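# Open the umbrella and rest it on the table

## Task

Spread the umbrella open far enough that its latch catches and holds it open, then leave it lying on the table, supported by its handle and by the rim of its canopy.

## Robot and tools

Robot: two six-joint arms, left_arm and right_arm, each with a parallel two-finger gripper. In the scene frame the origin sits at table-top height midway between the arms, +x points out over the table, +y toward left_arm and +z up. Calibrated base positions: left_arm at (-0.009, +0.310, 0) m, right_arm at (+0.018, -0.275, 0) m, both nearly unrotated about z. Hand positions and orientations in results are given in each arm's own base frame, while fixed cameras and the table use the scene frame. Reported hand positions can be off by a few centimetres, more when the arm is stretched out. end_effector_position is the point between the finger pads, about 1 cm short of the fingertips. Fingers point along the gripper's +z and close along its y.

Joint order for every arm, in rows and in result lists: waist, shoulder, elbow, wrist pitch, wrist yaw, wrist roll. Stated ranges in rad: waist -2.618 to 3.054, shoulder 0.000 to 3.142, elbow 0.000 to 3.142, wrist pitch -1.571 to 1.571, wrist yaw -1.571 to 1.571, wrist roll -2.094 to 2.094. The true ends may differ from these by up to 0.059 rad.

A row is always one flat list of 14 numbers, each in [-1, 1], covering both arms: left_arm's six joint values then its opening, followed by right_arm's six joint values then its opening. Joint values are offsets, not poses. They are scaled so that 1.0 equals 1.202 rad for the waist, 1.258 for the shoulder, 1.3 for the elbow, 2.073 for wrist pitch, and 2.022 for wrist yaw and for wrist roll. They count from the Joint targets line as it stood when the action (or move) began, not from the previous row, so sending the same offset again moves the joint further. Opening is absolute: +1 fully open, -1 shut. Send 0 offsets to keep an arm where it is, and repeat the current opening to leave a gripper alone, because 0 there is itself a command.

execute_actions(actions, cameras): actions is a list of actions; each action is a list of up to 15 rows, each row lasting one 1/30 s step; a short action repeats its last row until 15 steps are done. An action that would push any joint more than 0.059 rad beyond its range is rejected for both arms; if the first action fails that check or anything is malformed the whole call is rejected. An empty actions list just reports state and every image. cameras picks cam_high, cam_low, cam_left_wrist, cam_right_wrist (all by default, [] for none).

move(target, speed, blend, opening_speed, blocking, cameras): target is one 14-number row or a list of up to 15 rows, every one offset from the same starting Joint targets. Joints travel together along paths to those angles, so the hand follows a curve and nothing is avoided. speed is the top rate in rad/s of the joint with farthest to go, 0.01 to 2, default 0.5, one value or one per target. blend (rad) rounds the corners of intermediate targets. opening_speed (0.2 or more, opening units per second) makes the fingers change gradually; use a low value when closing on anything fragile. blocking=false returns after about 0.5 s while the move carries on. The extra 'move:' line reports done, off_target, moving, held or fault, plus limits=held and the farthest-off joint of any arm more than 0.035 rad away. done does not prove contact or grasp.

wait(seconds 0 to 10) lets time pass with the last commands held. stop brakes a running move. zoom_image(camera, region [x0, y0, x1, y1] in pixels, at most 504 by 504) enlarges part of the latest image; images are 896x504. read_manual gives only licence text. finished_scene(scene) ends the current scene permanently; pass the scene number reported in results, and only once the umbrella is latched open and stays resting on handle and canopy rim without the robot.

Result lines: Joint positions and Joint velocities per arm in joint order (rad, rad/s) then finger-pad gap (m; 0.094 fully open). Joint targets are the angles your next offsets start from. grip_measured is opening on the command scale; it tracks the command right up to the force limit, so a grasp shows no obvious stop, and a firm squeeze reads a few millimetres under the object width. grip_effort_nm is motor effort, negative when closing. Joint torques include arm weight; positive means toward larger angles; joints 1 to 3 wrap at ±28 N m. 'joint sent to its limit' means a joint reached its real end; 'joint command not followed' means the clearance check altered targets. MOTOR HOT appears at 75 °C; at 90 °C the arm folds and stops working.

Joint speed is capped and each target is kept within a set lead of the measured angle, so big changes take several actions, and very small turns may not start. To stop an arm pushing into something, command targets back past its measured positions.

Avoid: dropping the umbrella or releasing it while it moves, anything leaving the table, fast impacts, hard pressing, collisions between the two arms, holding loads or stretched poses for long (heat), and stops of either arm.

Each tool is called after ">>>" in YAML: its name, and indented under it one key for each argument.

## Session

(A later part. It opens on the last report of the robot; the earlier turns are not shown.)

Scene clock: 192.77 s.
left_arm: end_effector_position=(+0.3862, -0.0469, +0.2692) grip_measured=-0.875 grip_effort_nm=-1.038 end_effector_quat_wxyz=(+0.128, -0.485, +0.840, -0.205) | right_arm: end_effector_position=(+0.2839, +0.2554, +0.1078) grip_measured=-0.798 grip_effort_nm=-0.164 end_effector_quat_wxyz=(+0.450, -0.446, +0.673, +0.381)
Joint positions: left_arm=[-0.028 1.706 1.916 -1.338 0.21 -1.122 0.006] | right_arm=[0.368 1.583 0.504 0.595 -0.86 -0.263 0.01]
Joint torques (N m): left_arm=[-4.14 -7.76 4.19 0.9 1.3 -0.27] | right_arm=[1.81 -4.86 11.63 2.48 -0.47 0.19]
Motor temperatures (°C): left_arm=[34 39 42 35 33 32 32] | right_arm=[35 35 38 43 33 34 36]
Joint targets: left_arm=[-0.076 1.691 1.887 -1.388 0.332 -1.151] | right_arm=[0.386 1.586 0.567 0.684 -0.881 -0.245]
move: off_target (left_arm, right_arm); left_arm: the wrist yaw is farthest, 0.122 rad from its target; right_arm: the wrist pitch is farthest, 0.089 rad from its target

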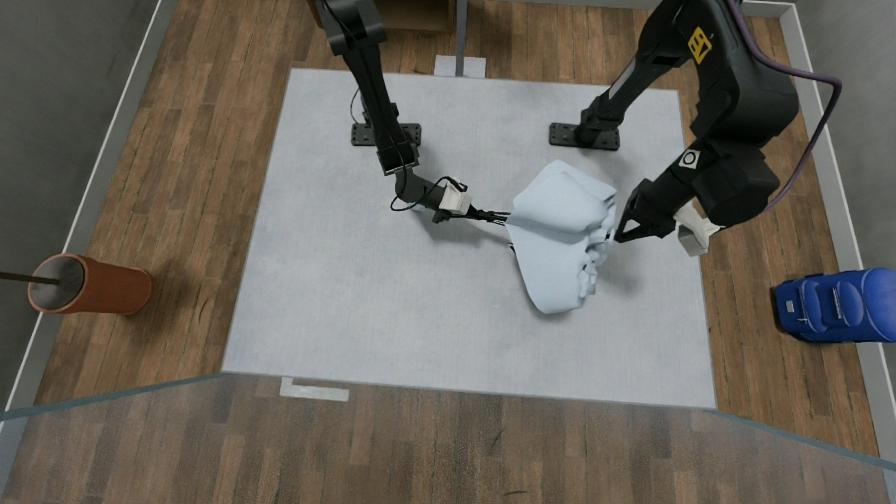

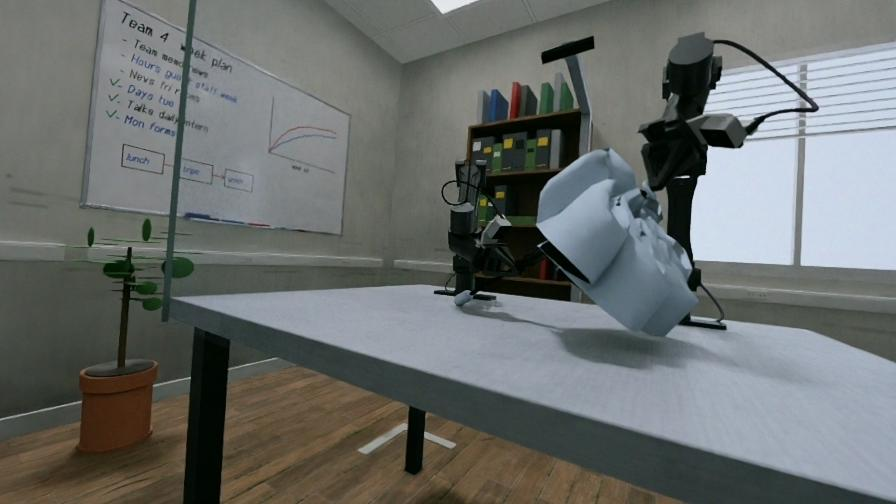

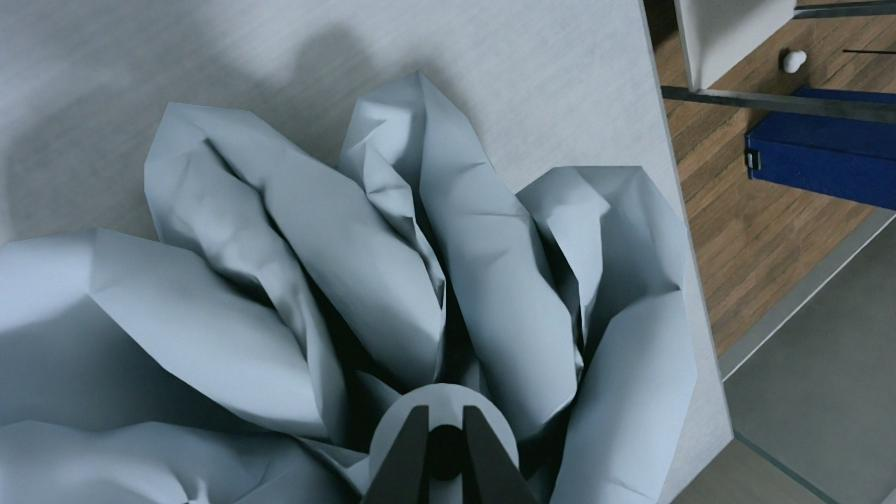

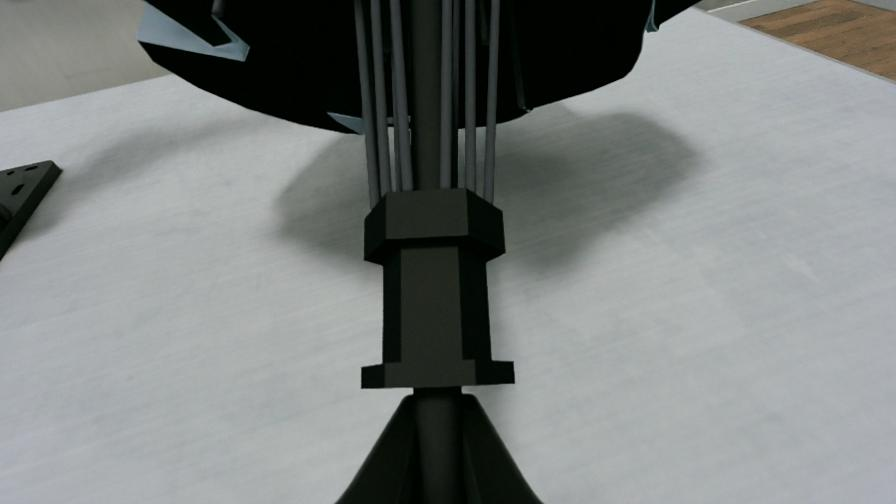

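>>> move:
  target: [0,0,0,0,0,0,-0.95,0.0918,0.0344,0.1203,-0.0364,0.0519,0.0251,-0.8]
  speed: 0.05

>>> zoom_image:
  camera: "cam_low"
  region: [420, 140, 760, 360]

Scene clock: 198.47 s.
left_arm: end_effector_position=(+0.4023, -0.0248, +0.2758) grip_measured=-0.875 grip_effort_nm=-1.033 end_effector_quat_wxyz=(+0.190, -0.493, +0.831, -0.175) | right_arm: end_effector_position=(+0.2966, +0.2834, +0.1108) grip_measured=-0.797 grip_effort_nm=-0.183 end_effector_quat_wxyz=(+0.426, -0.445, +0.694, +0.372)
Joint positions: left_arm=[-0.023 1.701 1.916 -1.271 0.093 -1.118 0.006] | right_arm=[0.456 1.624 0.631 0.473 -0.762 -0.229 0.01]
Joint torques (N m): left_arm=[-4.56 -7.45 4.3 0.36 2.39 -0.32] | right_arm=[4.08 -5.35 14.56 2.95 -0.38 0.37]
Joint targets: left_arm=[-0.076 1.691 1.887 -1.388 0.332 -1.151] | right_arm=[0.497 1.630 0.723 0.608 -0.776 -0.194]
move: off_target (left_arm, right_arm); left_arm: the wrist yaw is farthest, 0.239 rad from its target; right_arm: the wrist pitch is farthest, 0.136 rad from its target

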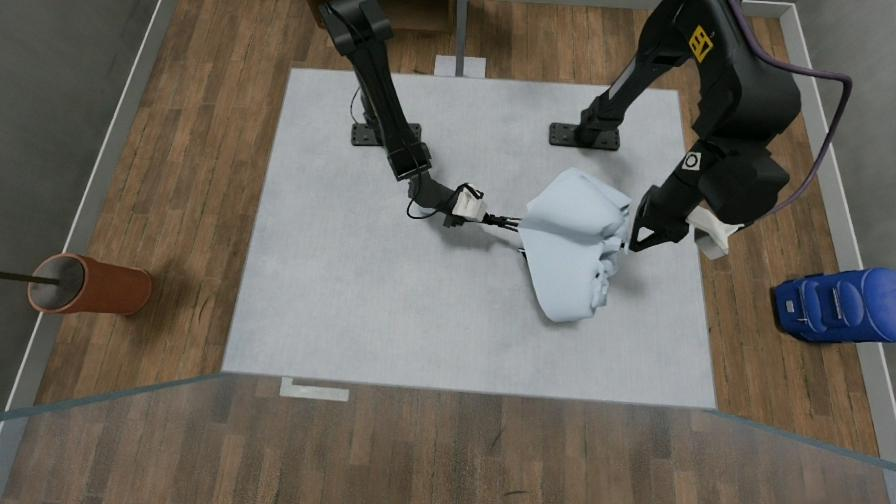

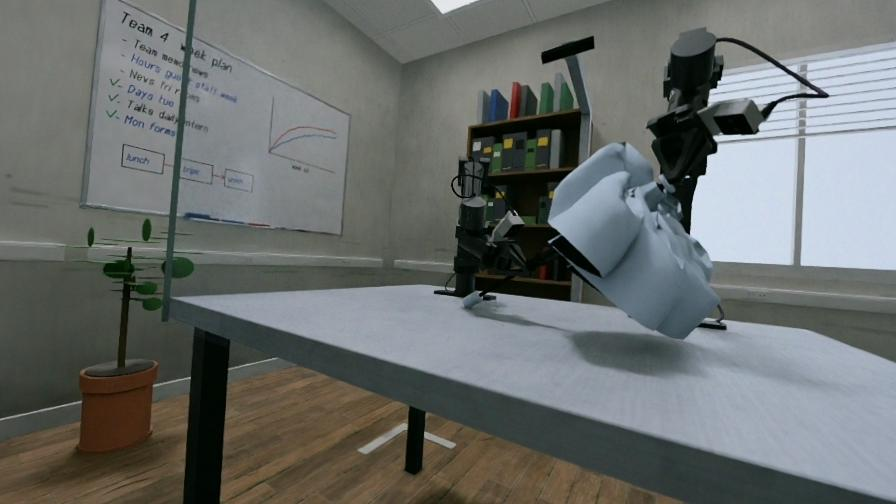

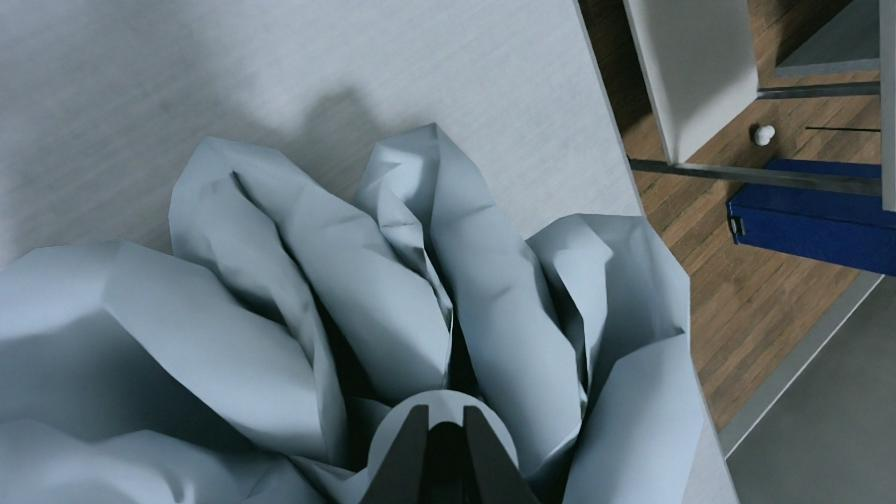

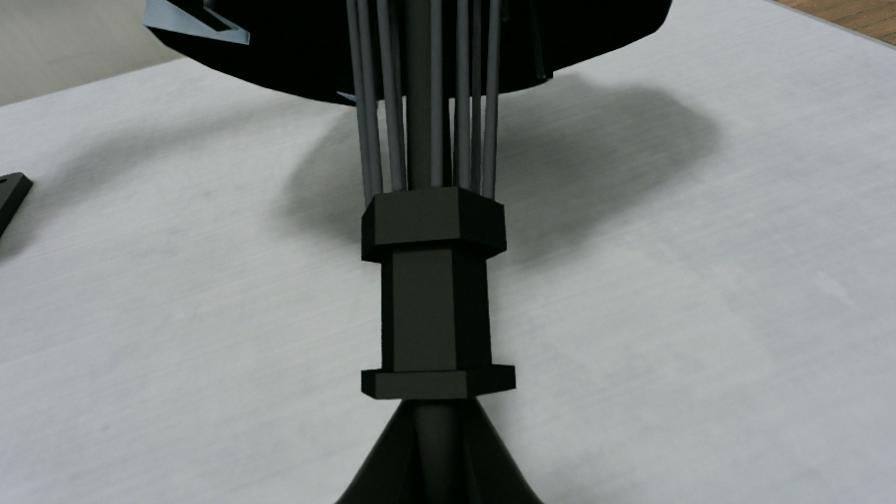

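Scaled by 1.482 from the camera's 896x504 image, which has a finer 1280x720 frame.

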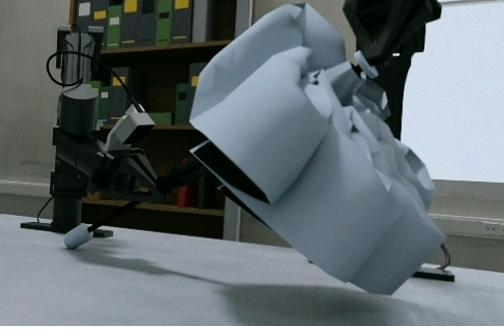

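>>> move:
  target: [-0.0333,0,0,-0.0386,0.109,0,-0.95,0.0736,0.0521,0.1376,-0.0438,0.042,0.0167,-0.8]
  speed: 0.08

>>> zoom_image:
  camera: "cam_low"
  region: [420, 140, 760, 360]

Scene clock: 209.43 s.
left_arm: end_effector_position=(+0.4042, -0.0438, +0.2900) grip_measured=-0.869 grip_effort_nm=-1.038 end_effector_quat_wxyz=(+0.185, -0.468, +0.833, -0.229) | right_arm: end_effector_position=(+0.3083, +0.3120, +0.1138) grip_measured=-0.797 grip_effort_nm=-0.193 end_effector_quat_wxyz=(+0.392, -0.445, +0.719, +0.364)
Joint positions: left_arm=[-0.025 1.682 1.919 -1.24 0.197 -1.106 0.006] | right_arm=[0.53 1.679 0.792 0.303 -0.682 -0.201 0.01]
Joint torques (N m): left_arm=[-7.94 -5.93 4.14 -0.71 3.57 -0.46] | right_arm=[5.49 -5.35 16.64 3.65 -0.32 0.42]
Motor temperatures (°C): left_arm=[35 38 41 34 38 32 32] | right_arm=[35 36 39 49 33 34 35]
Heat: left arm: 41 °C; right arm: 49 °C.
Joint targets: left_arm=[-0.116 1.691 1.888 -1.468 0.552 -1.151] | right_arm=[0.585 1.695 0.902 0.517 -0.691 -0.161]
move: off_target (left_arm, right_arm); left_arm: the wrist yaw is farthest, 0.356 rad from its target; right_arm: the wrist pitch is farthest, 0.214 rad from its target

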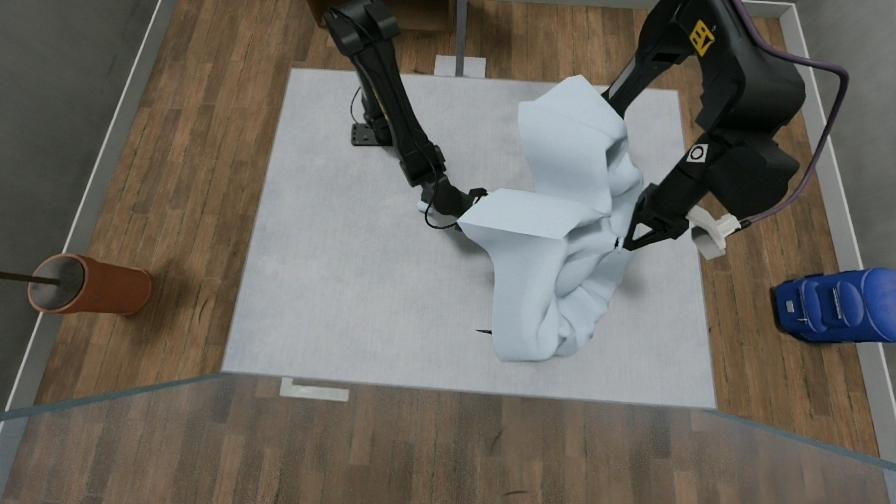

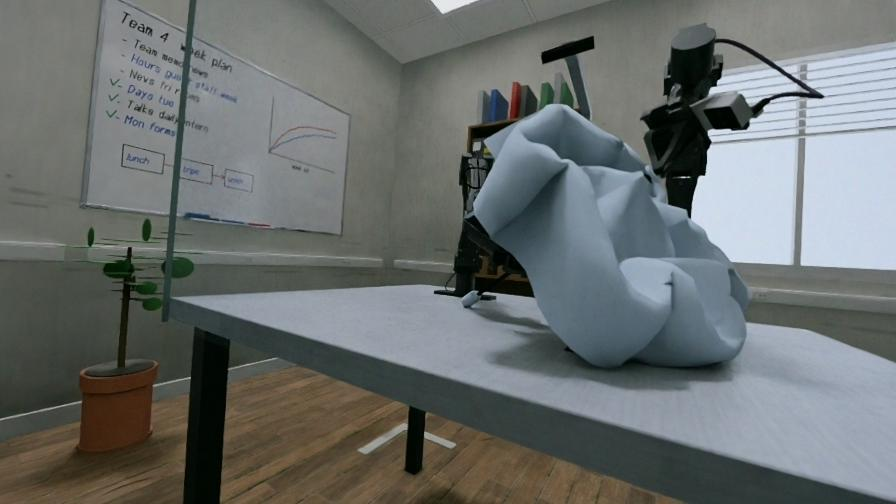

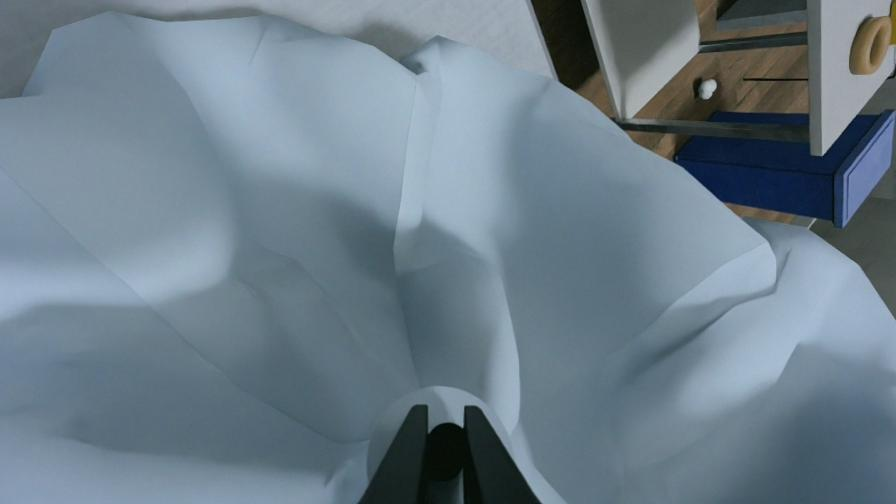

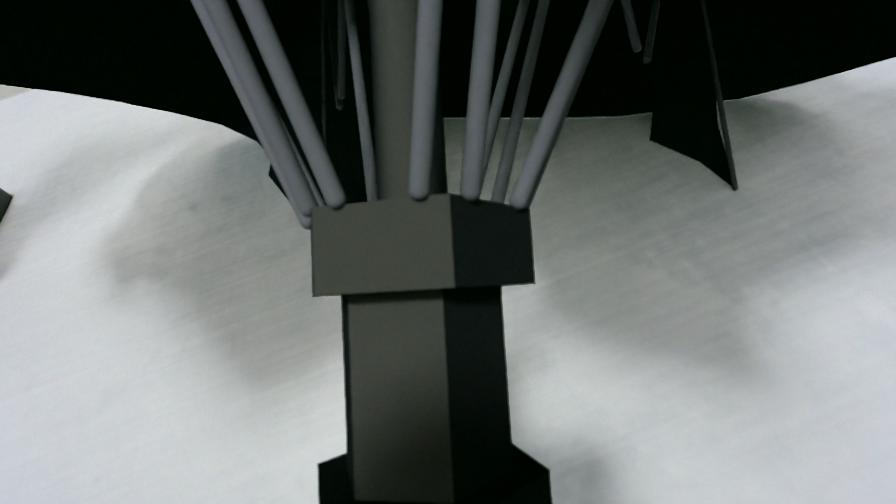

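Scaled by 1.482 from the camera's 896x504 image, which has a finer 1280x720 frame.

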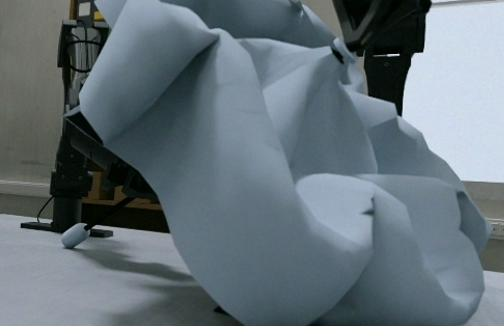

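>>> move:
  target: [0,0,0,0,0,0,-0.95,0.06,0.0668,0.1554,0.0207,0.0341,0.0119,-0.8]
  speed: 0.08

>>> zoom_image:
  camera: "cam_low"
  region: [420, 60, 820, 400]

Scene clock: 219.67 s.
left_arm: end_effector_position=(+0.4166, -0.0246, +0.3073) grip_measured=-0.867 grip_effort_nm=-1.038 end_effector_quat_wxyz=(+0.241, -0.475, +0.818, -0.219) | right_arm: end_effector_position=(+0.3319, +0.3428, +0.1237) grip_measured=-0.797 grip_effort_nm=-0.188 end_effector_quat_wxyz=(+0.396, -0.449, +0.722, +0.347)
Joint positions: left_arm=[-0.008 1.67 1.937 -1.185 0.125 -1.102 0.006] | right_arm=[0.585 1.768 0.958 0.237 -0.608 -0.191 0.01]
Joint torques (N m): left_arm=[-9.35 -5.03 2.78 -1.14 4.24 -0.51] | right_arm=[7.2 -6.67 20.18 4.73 -0.37 0.55]
Motor temperatures (°C): left_arm=[36 38 40 35 45 32 33] | right_arm=[35 36 42 55 33 34 35]
Heat: left arm: 45 °C; right arm: 55 °C.
Joint targets: left_arm=[-0.116 1.691 1.888 -1.468 0.552 -1.151] | right_arm=[0.657 1.779 1.104 0.561 -0.622 -0.137]
move: off_target (left_arm, right_arm); left_arm: the wrist yaw is farthest, 0.427 rad from its target; right_arm: the wrist pitch is farthest, 0.323 rad from its target

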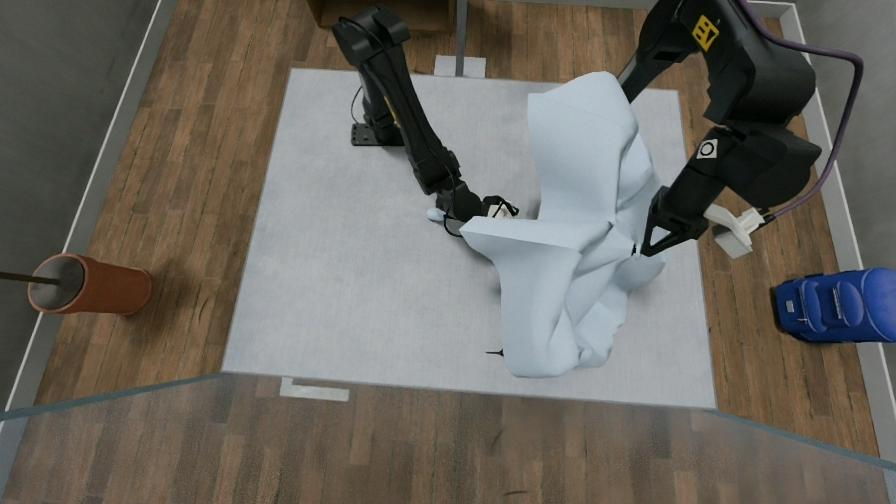

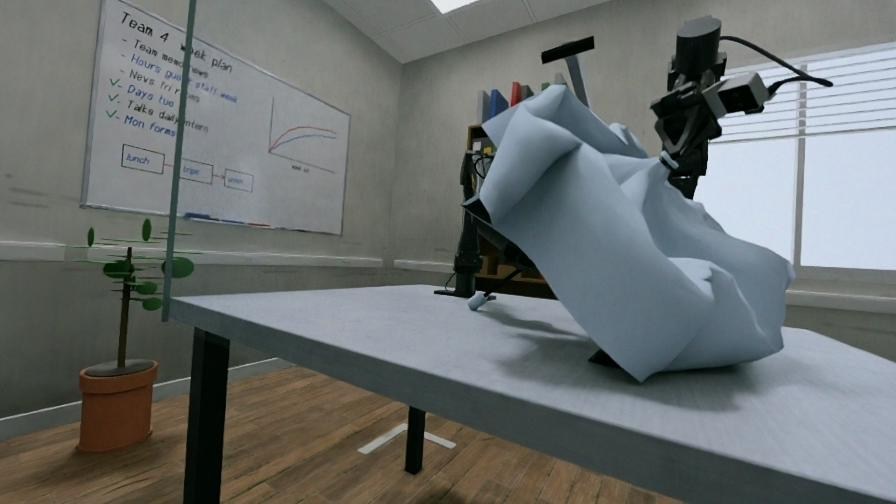

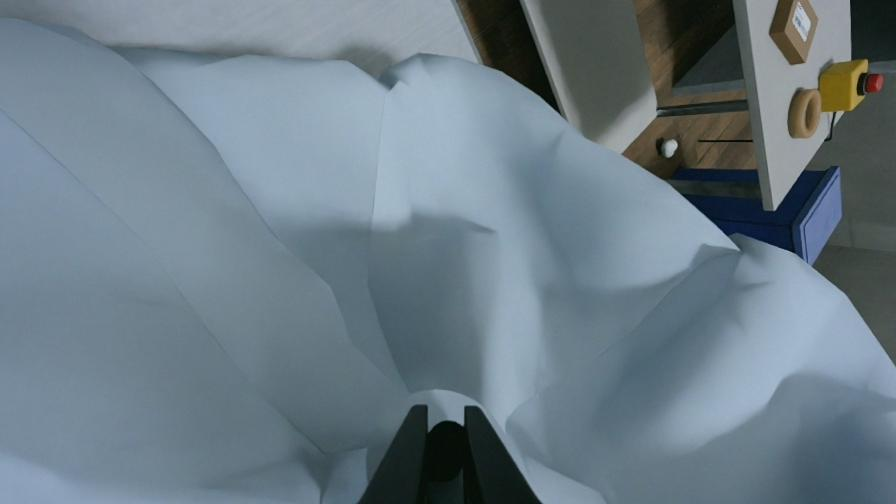

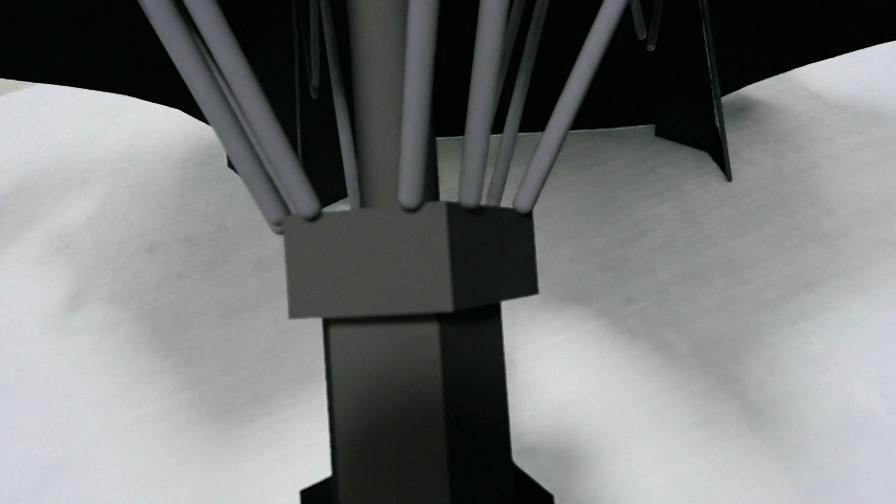

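Scaled by 1.260 from the camera's 896x504 image, which has a finer 1280x720 frame.

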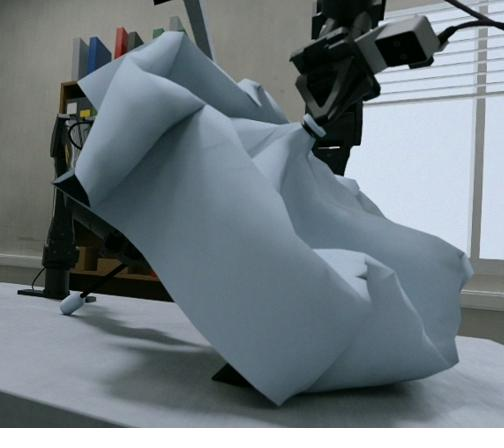

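>>> move:
  target: [0,0,0,0,0,0,-0.95,-0.0474,0.0644,-0.2723,0.3903,-0.004,0.0509,-0.8]
  speed: 0.2

>>> zoom_image:
  camera: "cam_low"
  region: [420, 60, 820, 400]

Scene clock: 236.63 s.
left_arm: end_effector_position=(+0.4231, -0.0374, +0.3403) grip_measured=-0.856 grip_effort_nm=-1.043 end_effector_quat_wxyz=(+0.269, -0.447, +0.806, -0.278) | right_arm: end_effector_position=(+0.3475, +0.3336, +0.1664) grip_measured=-0.797 grip_effort_nm=-0.173 end_effector_quat_wxyz=(+0.592, -0.396, +0.598, +0.366)
Joint positions: left_arm=[-0.004 1.64 1.958 -1.114 0.206 -1.102 0.007] | right_arm=[0.559 1.859 0.721 1.102 -0.58 -0.051 0.01]
Joint torques (N m): left_arm=[-9.68 -2.61 1.18 -1.69 3.47 -0.51] | right_arm=[4.14 -7.23 8.4 4.37 -0.58 0.19]
Motor temperatures (°C): left_arm=[37 37 40 36 56 32 33] | right_arm=[36 36 44 71 33 35 35]
Heat: left arm: 56 °C; right arm: 71 °C.
Joint targets: left_arm=[-0.116 1.691 1.887 -1.468 0.552 -1.151] | right_arm=[0.600 1.860 0.750 1.369 -0.630 -0.034]
move: off_target (left_arm, right_arm); left_arm: the wrist pitch is farthest, 0.354 rad from its target; right_arm: the wrist pitch is farthest, 0.268 rad from its target

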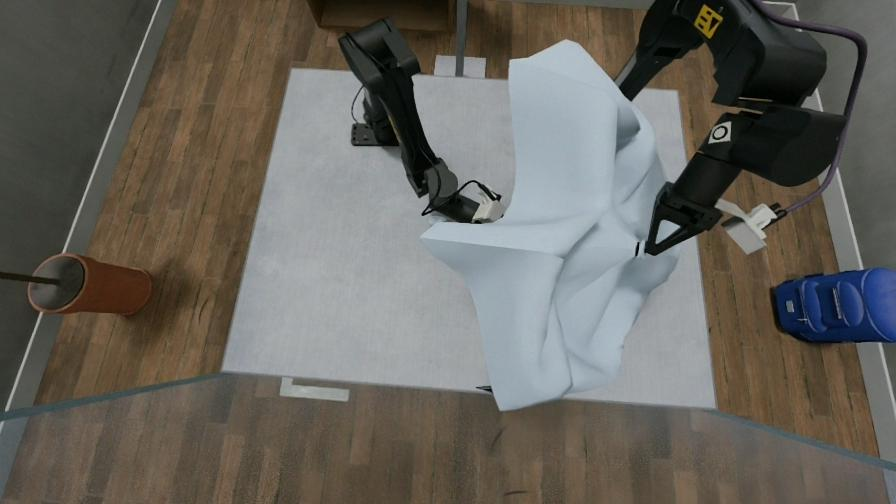

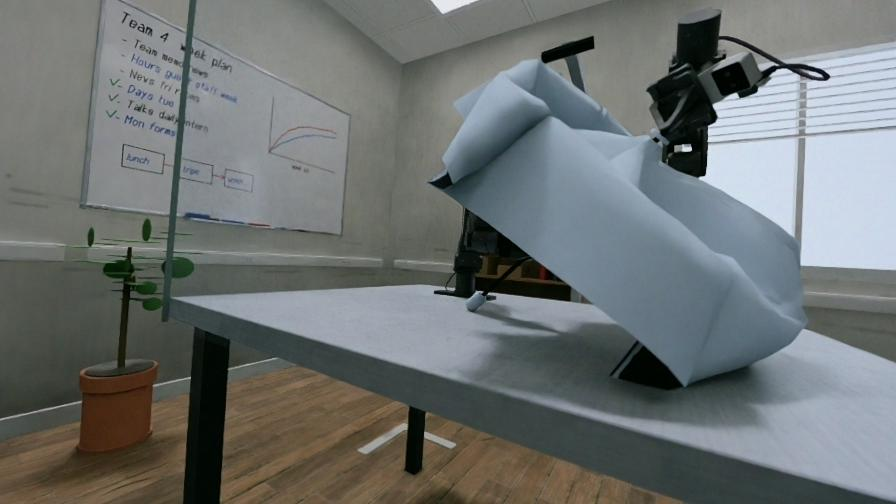

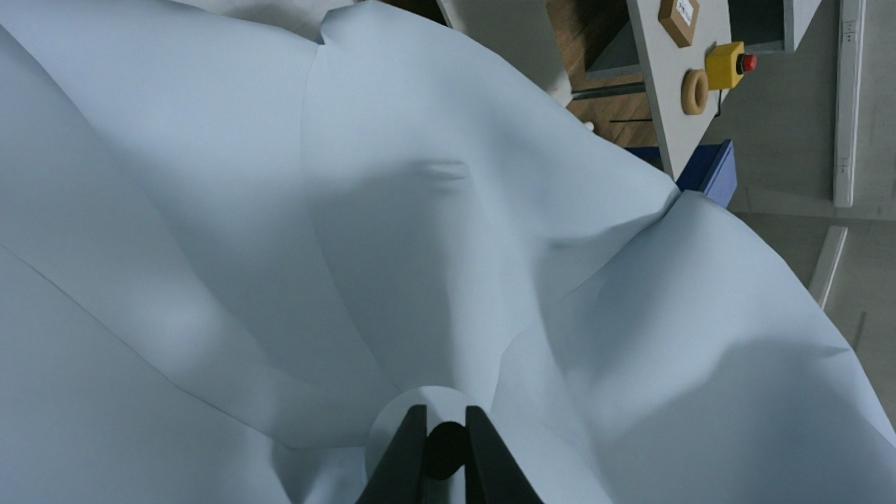

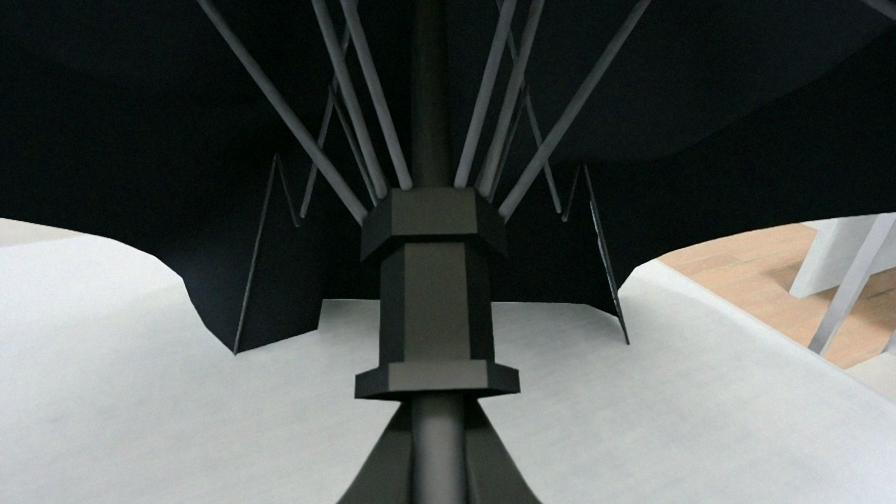

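Scaled by 1.260 from the camera's 896x504 image, which has a finer 1280x720 frame.

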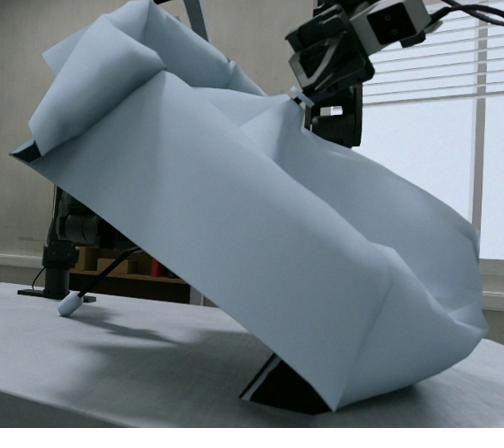

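>>> move:
  target: [-0.02,0,0,0,0.03,0,-0.95,0.0832,0.0636,0.2692,-0.067,0.0593,0,-0.8]
  speed: 0.15

Scene clock: 245.27 s.
left_arm: end_effector_position=(+0.4372, -0.0201, +0.3578) grip_measured=-0.856 grip_effort_nm=-1.033 end_effector_quat_wxyz=(+0.329, -0.454, +0.786, -0.261) | right_arm: end_effector_position=(+0.3805, +0.3672, +0.1841) grip_measured=-0.797 grip_effort_nm=-0.183 end_effector_quat_wxyz=(+0.606, -0.400, +0.592, +0.350)
Joint positions: left_arm=[-0.004 1.638 1.972 -1.043 0.108 -1.103 0.007] | right_arm=[0.597 1.939 0.929 0.986 -0.521 -0.082 0.01]
Joint torques (N m): left_arm=[-11.77 -2.45 0.13 -2.32 4.99 -0.5] | right_arm=[10.22 -8.24 21.83 4.16 0.11 0.51]
Joint targets: left_arm=[-0.140 1.691 1.887 -1.468 0.613 -1.151] | right_arm=[0.700 1.940 1.100 1.231 -0.510 -0.034]
move: off_target (left_arm, right_arm); left_arm: the wrist yaw is farthest, 0.505 rad from its target; right_arm: the wrist pitch is farthest, 0.244 rad from its target

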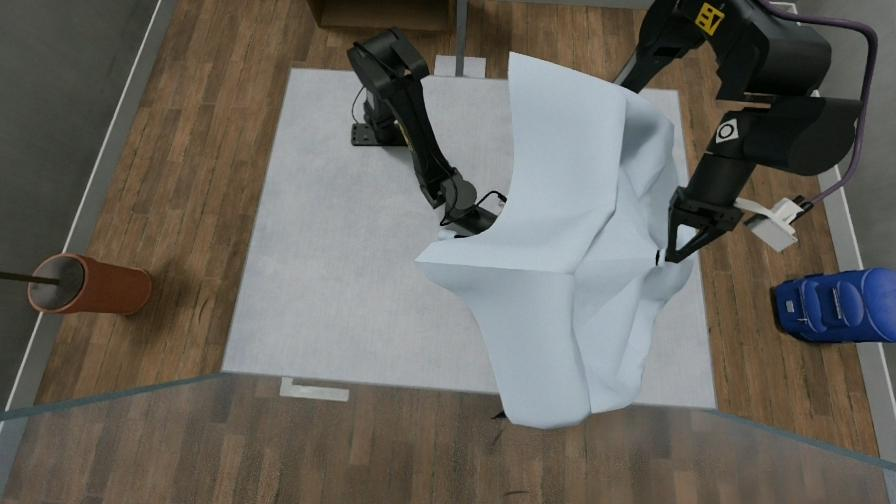

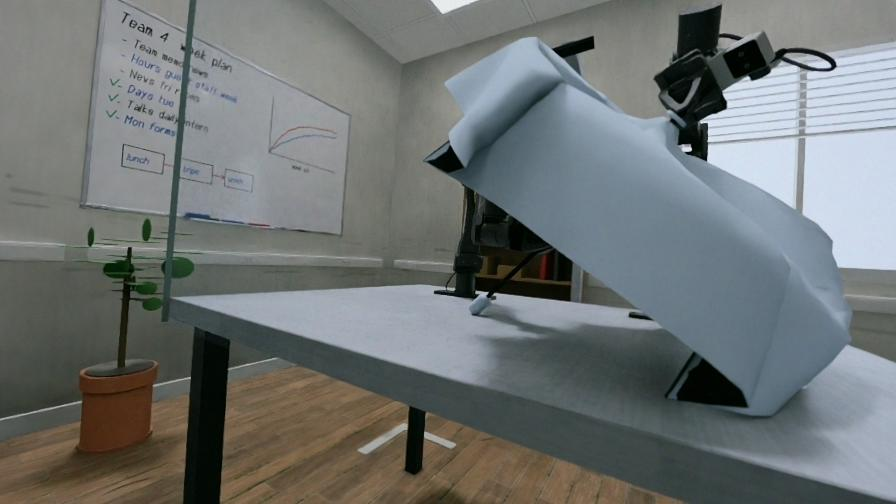

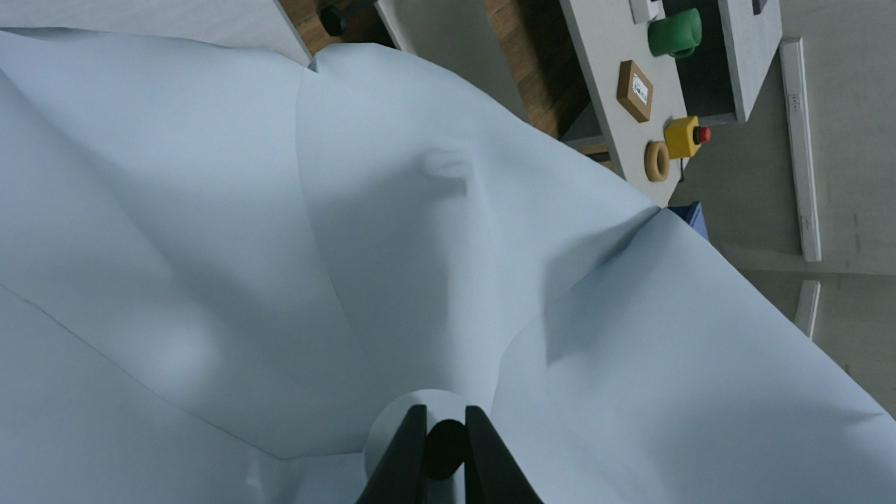

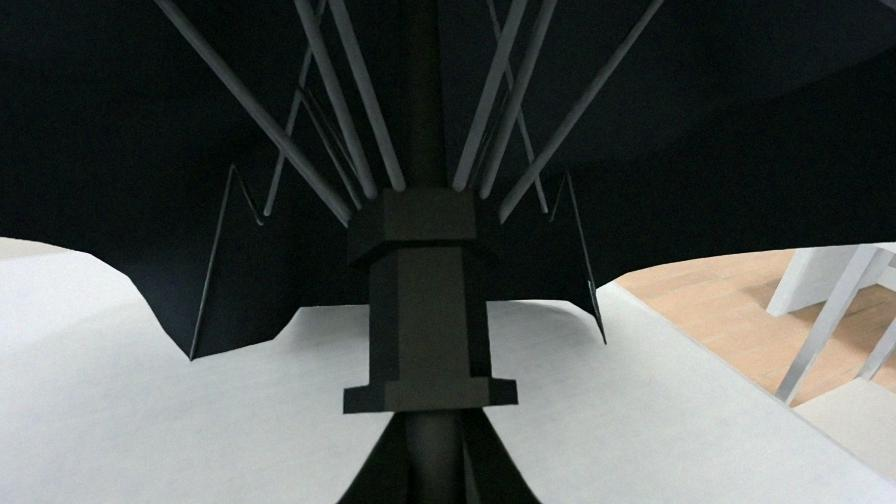

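>>> move:
  target: [0.128,0.1439,0.1442,-0.0347,0.125,0.1958,-0.95,0,0,0,0,0,0,-0.8]
  speed: 0.15

Scene clock: 257.10 s.
left_arm: end_effector_position=(+0.4635, -0.0215, +0.3600) grip_measured=-0.861 grip_effort_nm=-1.038 end_effector_quat_wxyz=(+0.300, -0.293, +0.846, -0.330) | right_arm: end_effector_position=(+0.3903, +0.3703, +0.1850) grip_measured=-0.797 grip_effort_nm=-0.173 end_effector_quat_wxyz=(+0.611, -0.374, +0.611, +0.337)
Joint positions: left_arm=[0.134 1.801 2.147 -1.097 0.493 -0.75 0.007] | right_arm=[0.617 1.947 0.953 0.966 -0.437 -0.058 0.01]
Joint torques (N m): left_arm=[-10.43 -2.4 0.95 -2.64 3.84 -0.02] | right_arm=[8.38 -8.99 19.84 4.39 -0.84 0.26]
Motor temperatures (°C): left_arm=[38 36 40 41 68 32 33] | right_arm=[36 37 45 79 33 34 35]
Heat: left arm: 68 °C; right arm: 79 °C. Fold the right arm in close to its base, or ease its load, before you think long.
Joint targets: left_arm=[0.014 1.872 2.075 -1.540 0.866 -0.755] | right_arm=[0.700 1.940 1.100 1.231 -0.510 -0.034]
MOTOR HOT: the wrist pitch of the right arm reports 79 °C; the controller's stop level is 90 °C. To cool a motor, set the load down, stop pushing, or move to a pose that needs little force.
move: off_target (left_arm, right_arm); left_arm: the wrist pitch is farthest, 0.443 rad from its target; right_arm: the wrist pitch is farthest, 0.265 rad from its target

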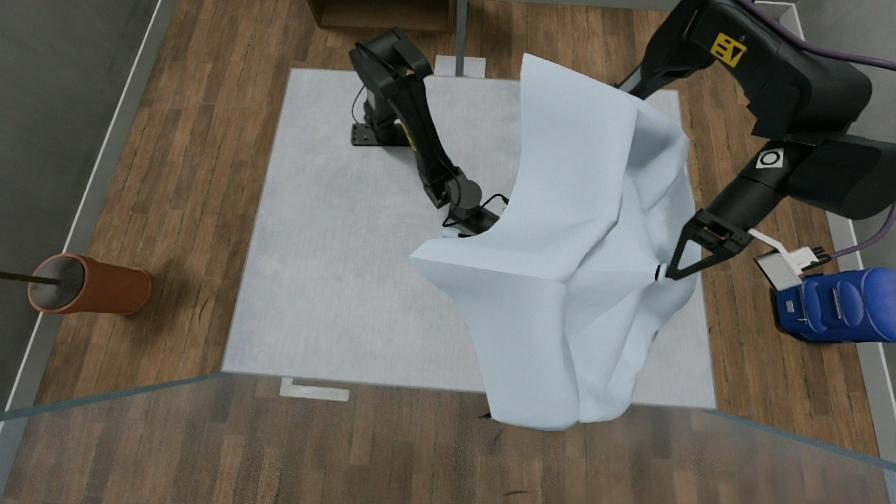

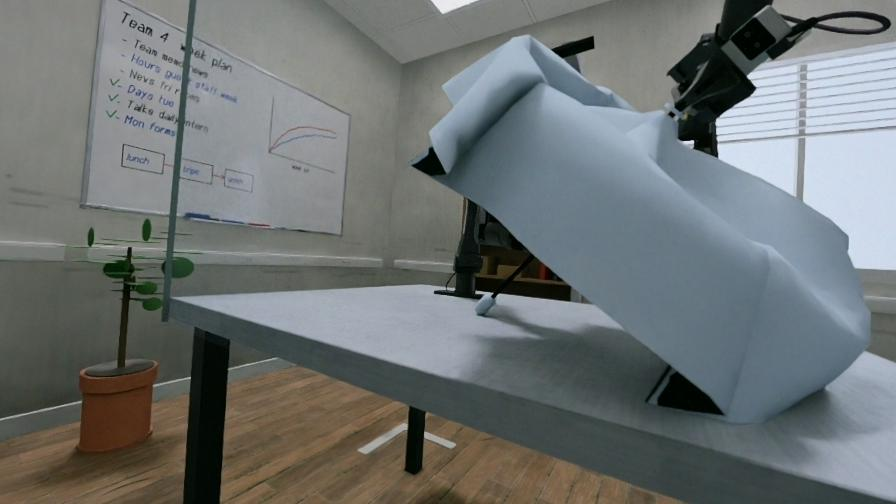

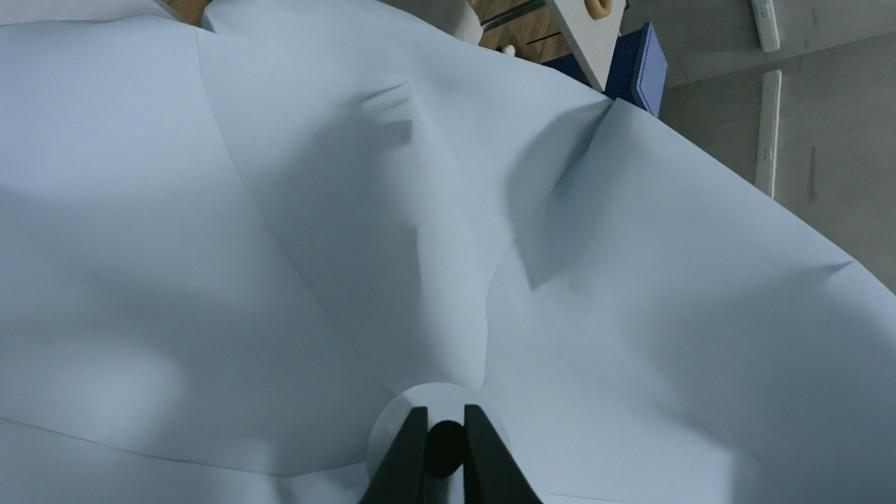

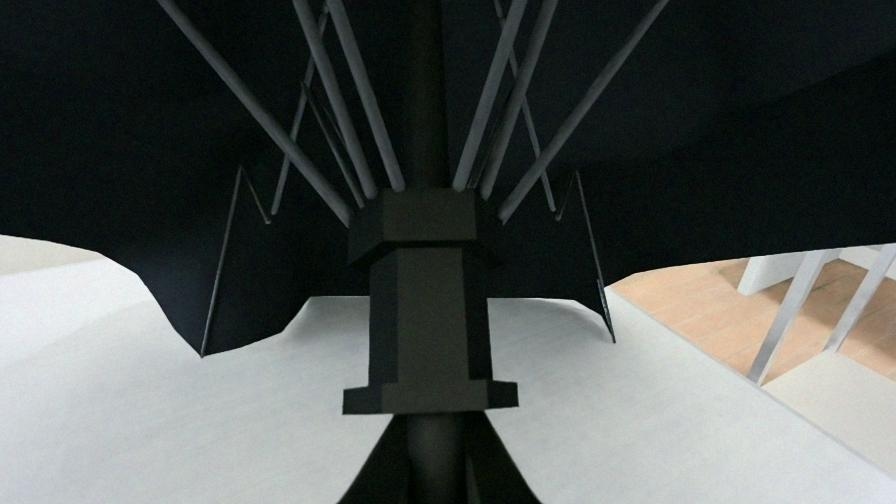

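>>> move:
  target: [0,0,0,0,0,0,-0.95,0,0,0,0,0,0,-0.98]
  cameras: []

>>> move:
  target: [0.1,-0.0565,0.0554,0.2,-0.18,0.0025,-0.95,-0.069,0.0056,-0.113,-0.115,0.036,-0.012,-0.98]
  speed: 0.3
  cameras: ["cam_right_wrist"]

Scene clock: 259.70 s.
left_arm: end_effector_position=(+0.4654, -0.0212, +0.3599) grip_measured=-0.862 grip_effort_nm=-1.043 end_effector_quat_wxyz=(+0.303, -0.290, +0.846, -0.331) | right_arm: end_effector_position=(+0.3874, +0.3731, +0.1850) grip_measured=-0.863 grip_effort_nm=-1.057 end_effector_quat_wxyz=(+0.609, -0.379, +0.608, +0.341)
Joint positions: left_arm=[0.135 1.805 2.148 -1.09 0.494 -0.746 0.007] | right_arm=[0.621 1.947 0.954 0.963 -0.446 -0.059 0.006]
Joint torques (N m): left_arm=[-10.5 -2.7 0.88 -2.69 3.82 -0.05] | right_arm=[7.86 -9.02 19.69 4.41 -0.73 0.27]
Heat: left arm: 68 °C; right arm: 80 °C. Fold the right arm in close to its base, or ease its load, before you think long.
Joint targets: left_arm=[0.013 1.872 2.075 -1.540 0.866 -0.755] | right_arm=[0.700 1.940 1.100 1.231 -0.510 -0.034]
MOTOR HOT: still on. The wrist pitch of the right arm reports 80 °C.
move: off_target (left_arm, right_arm); left_arm: the wrist pitch is farthest, 0.450 rad from its target; right_arm: the wrist pitch is farthest, 0.268 rad from its target

Scene clock: 261.37 s.
left_arm: end_effector_position=(+0.4680, -0.0157, +0.3614) grip_measured=-0.862 grip_effort_nm=-1.043 end_effector_quat_wxyz=(+0.313, -0.293, +0.843, -0.323) | right_arm: end_effector_position=(+0.3882, +0.3723, +0.1800) grip_measured=-0.863 grip_effort_nm=-1.057 end_effector_quat_wxyz=(+0.602, -0.378, +0.617, +0.339)
Joint positions: left_arm=[0.14 1.804 2.148 -1.077 0.476 -0.745 0.007] | right_arm=[0.621 1.947 0.954 0.942 -0.441 -0.058 0.006]
Joint torques (N m): left_arm=[-0.49 -7.71 6.39 1.5 0.42 -0.02] | right_arm=[-0.29 -8.49 6.35 2.36 0.01 0.02]
Heat: left arm: 66 °C; right arm: 80 °C. Fold the right arm in close to its base, or ease its load, before you think long.
Joint targets: left_arm=[0.134 1.801 2.147 -1.125 0.502 -0.750] | right_arm=[0.617 1.947 0.953 0.992 -0.437 -0.058]
MOTOR HOT: still on. The wrist pitch of the right arm reports 80 °C.
move: off_target (left_arm, right_arm); left_arm: the wrist pitch is farthest, 0.048 rad from its target; right_arm: the wrist pitch is farthest, 0.051 rad from its target
Images, in order: cam_right_wrist.

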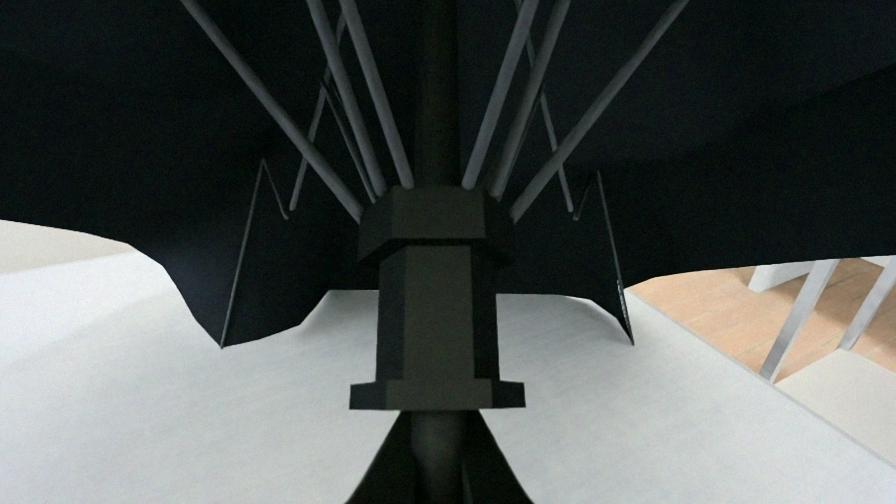

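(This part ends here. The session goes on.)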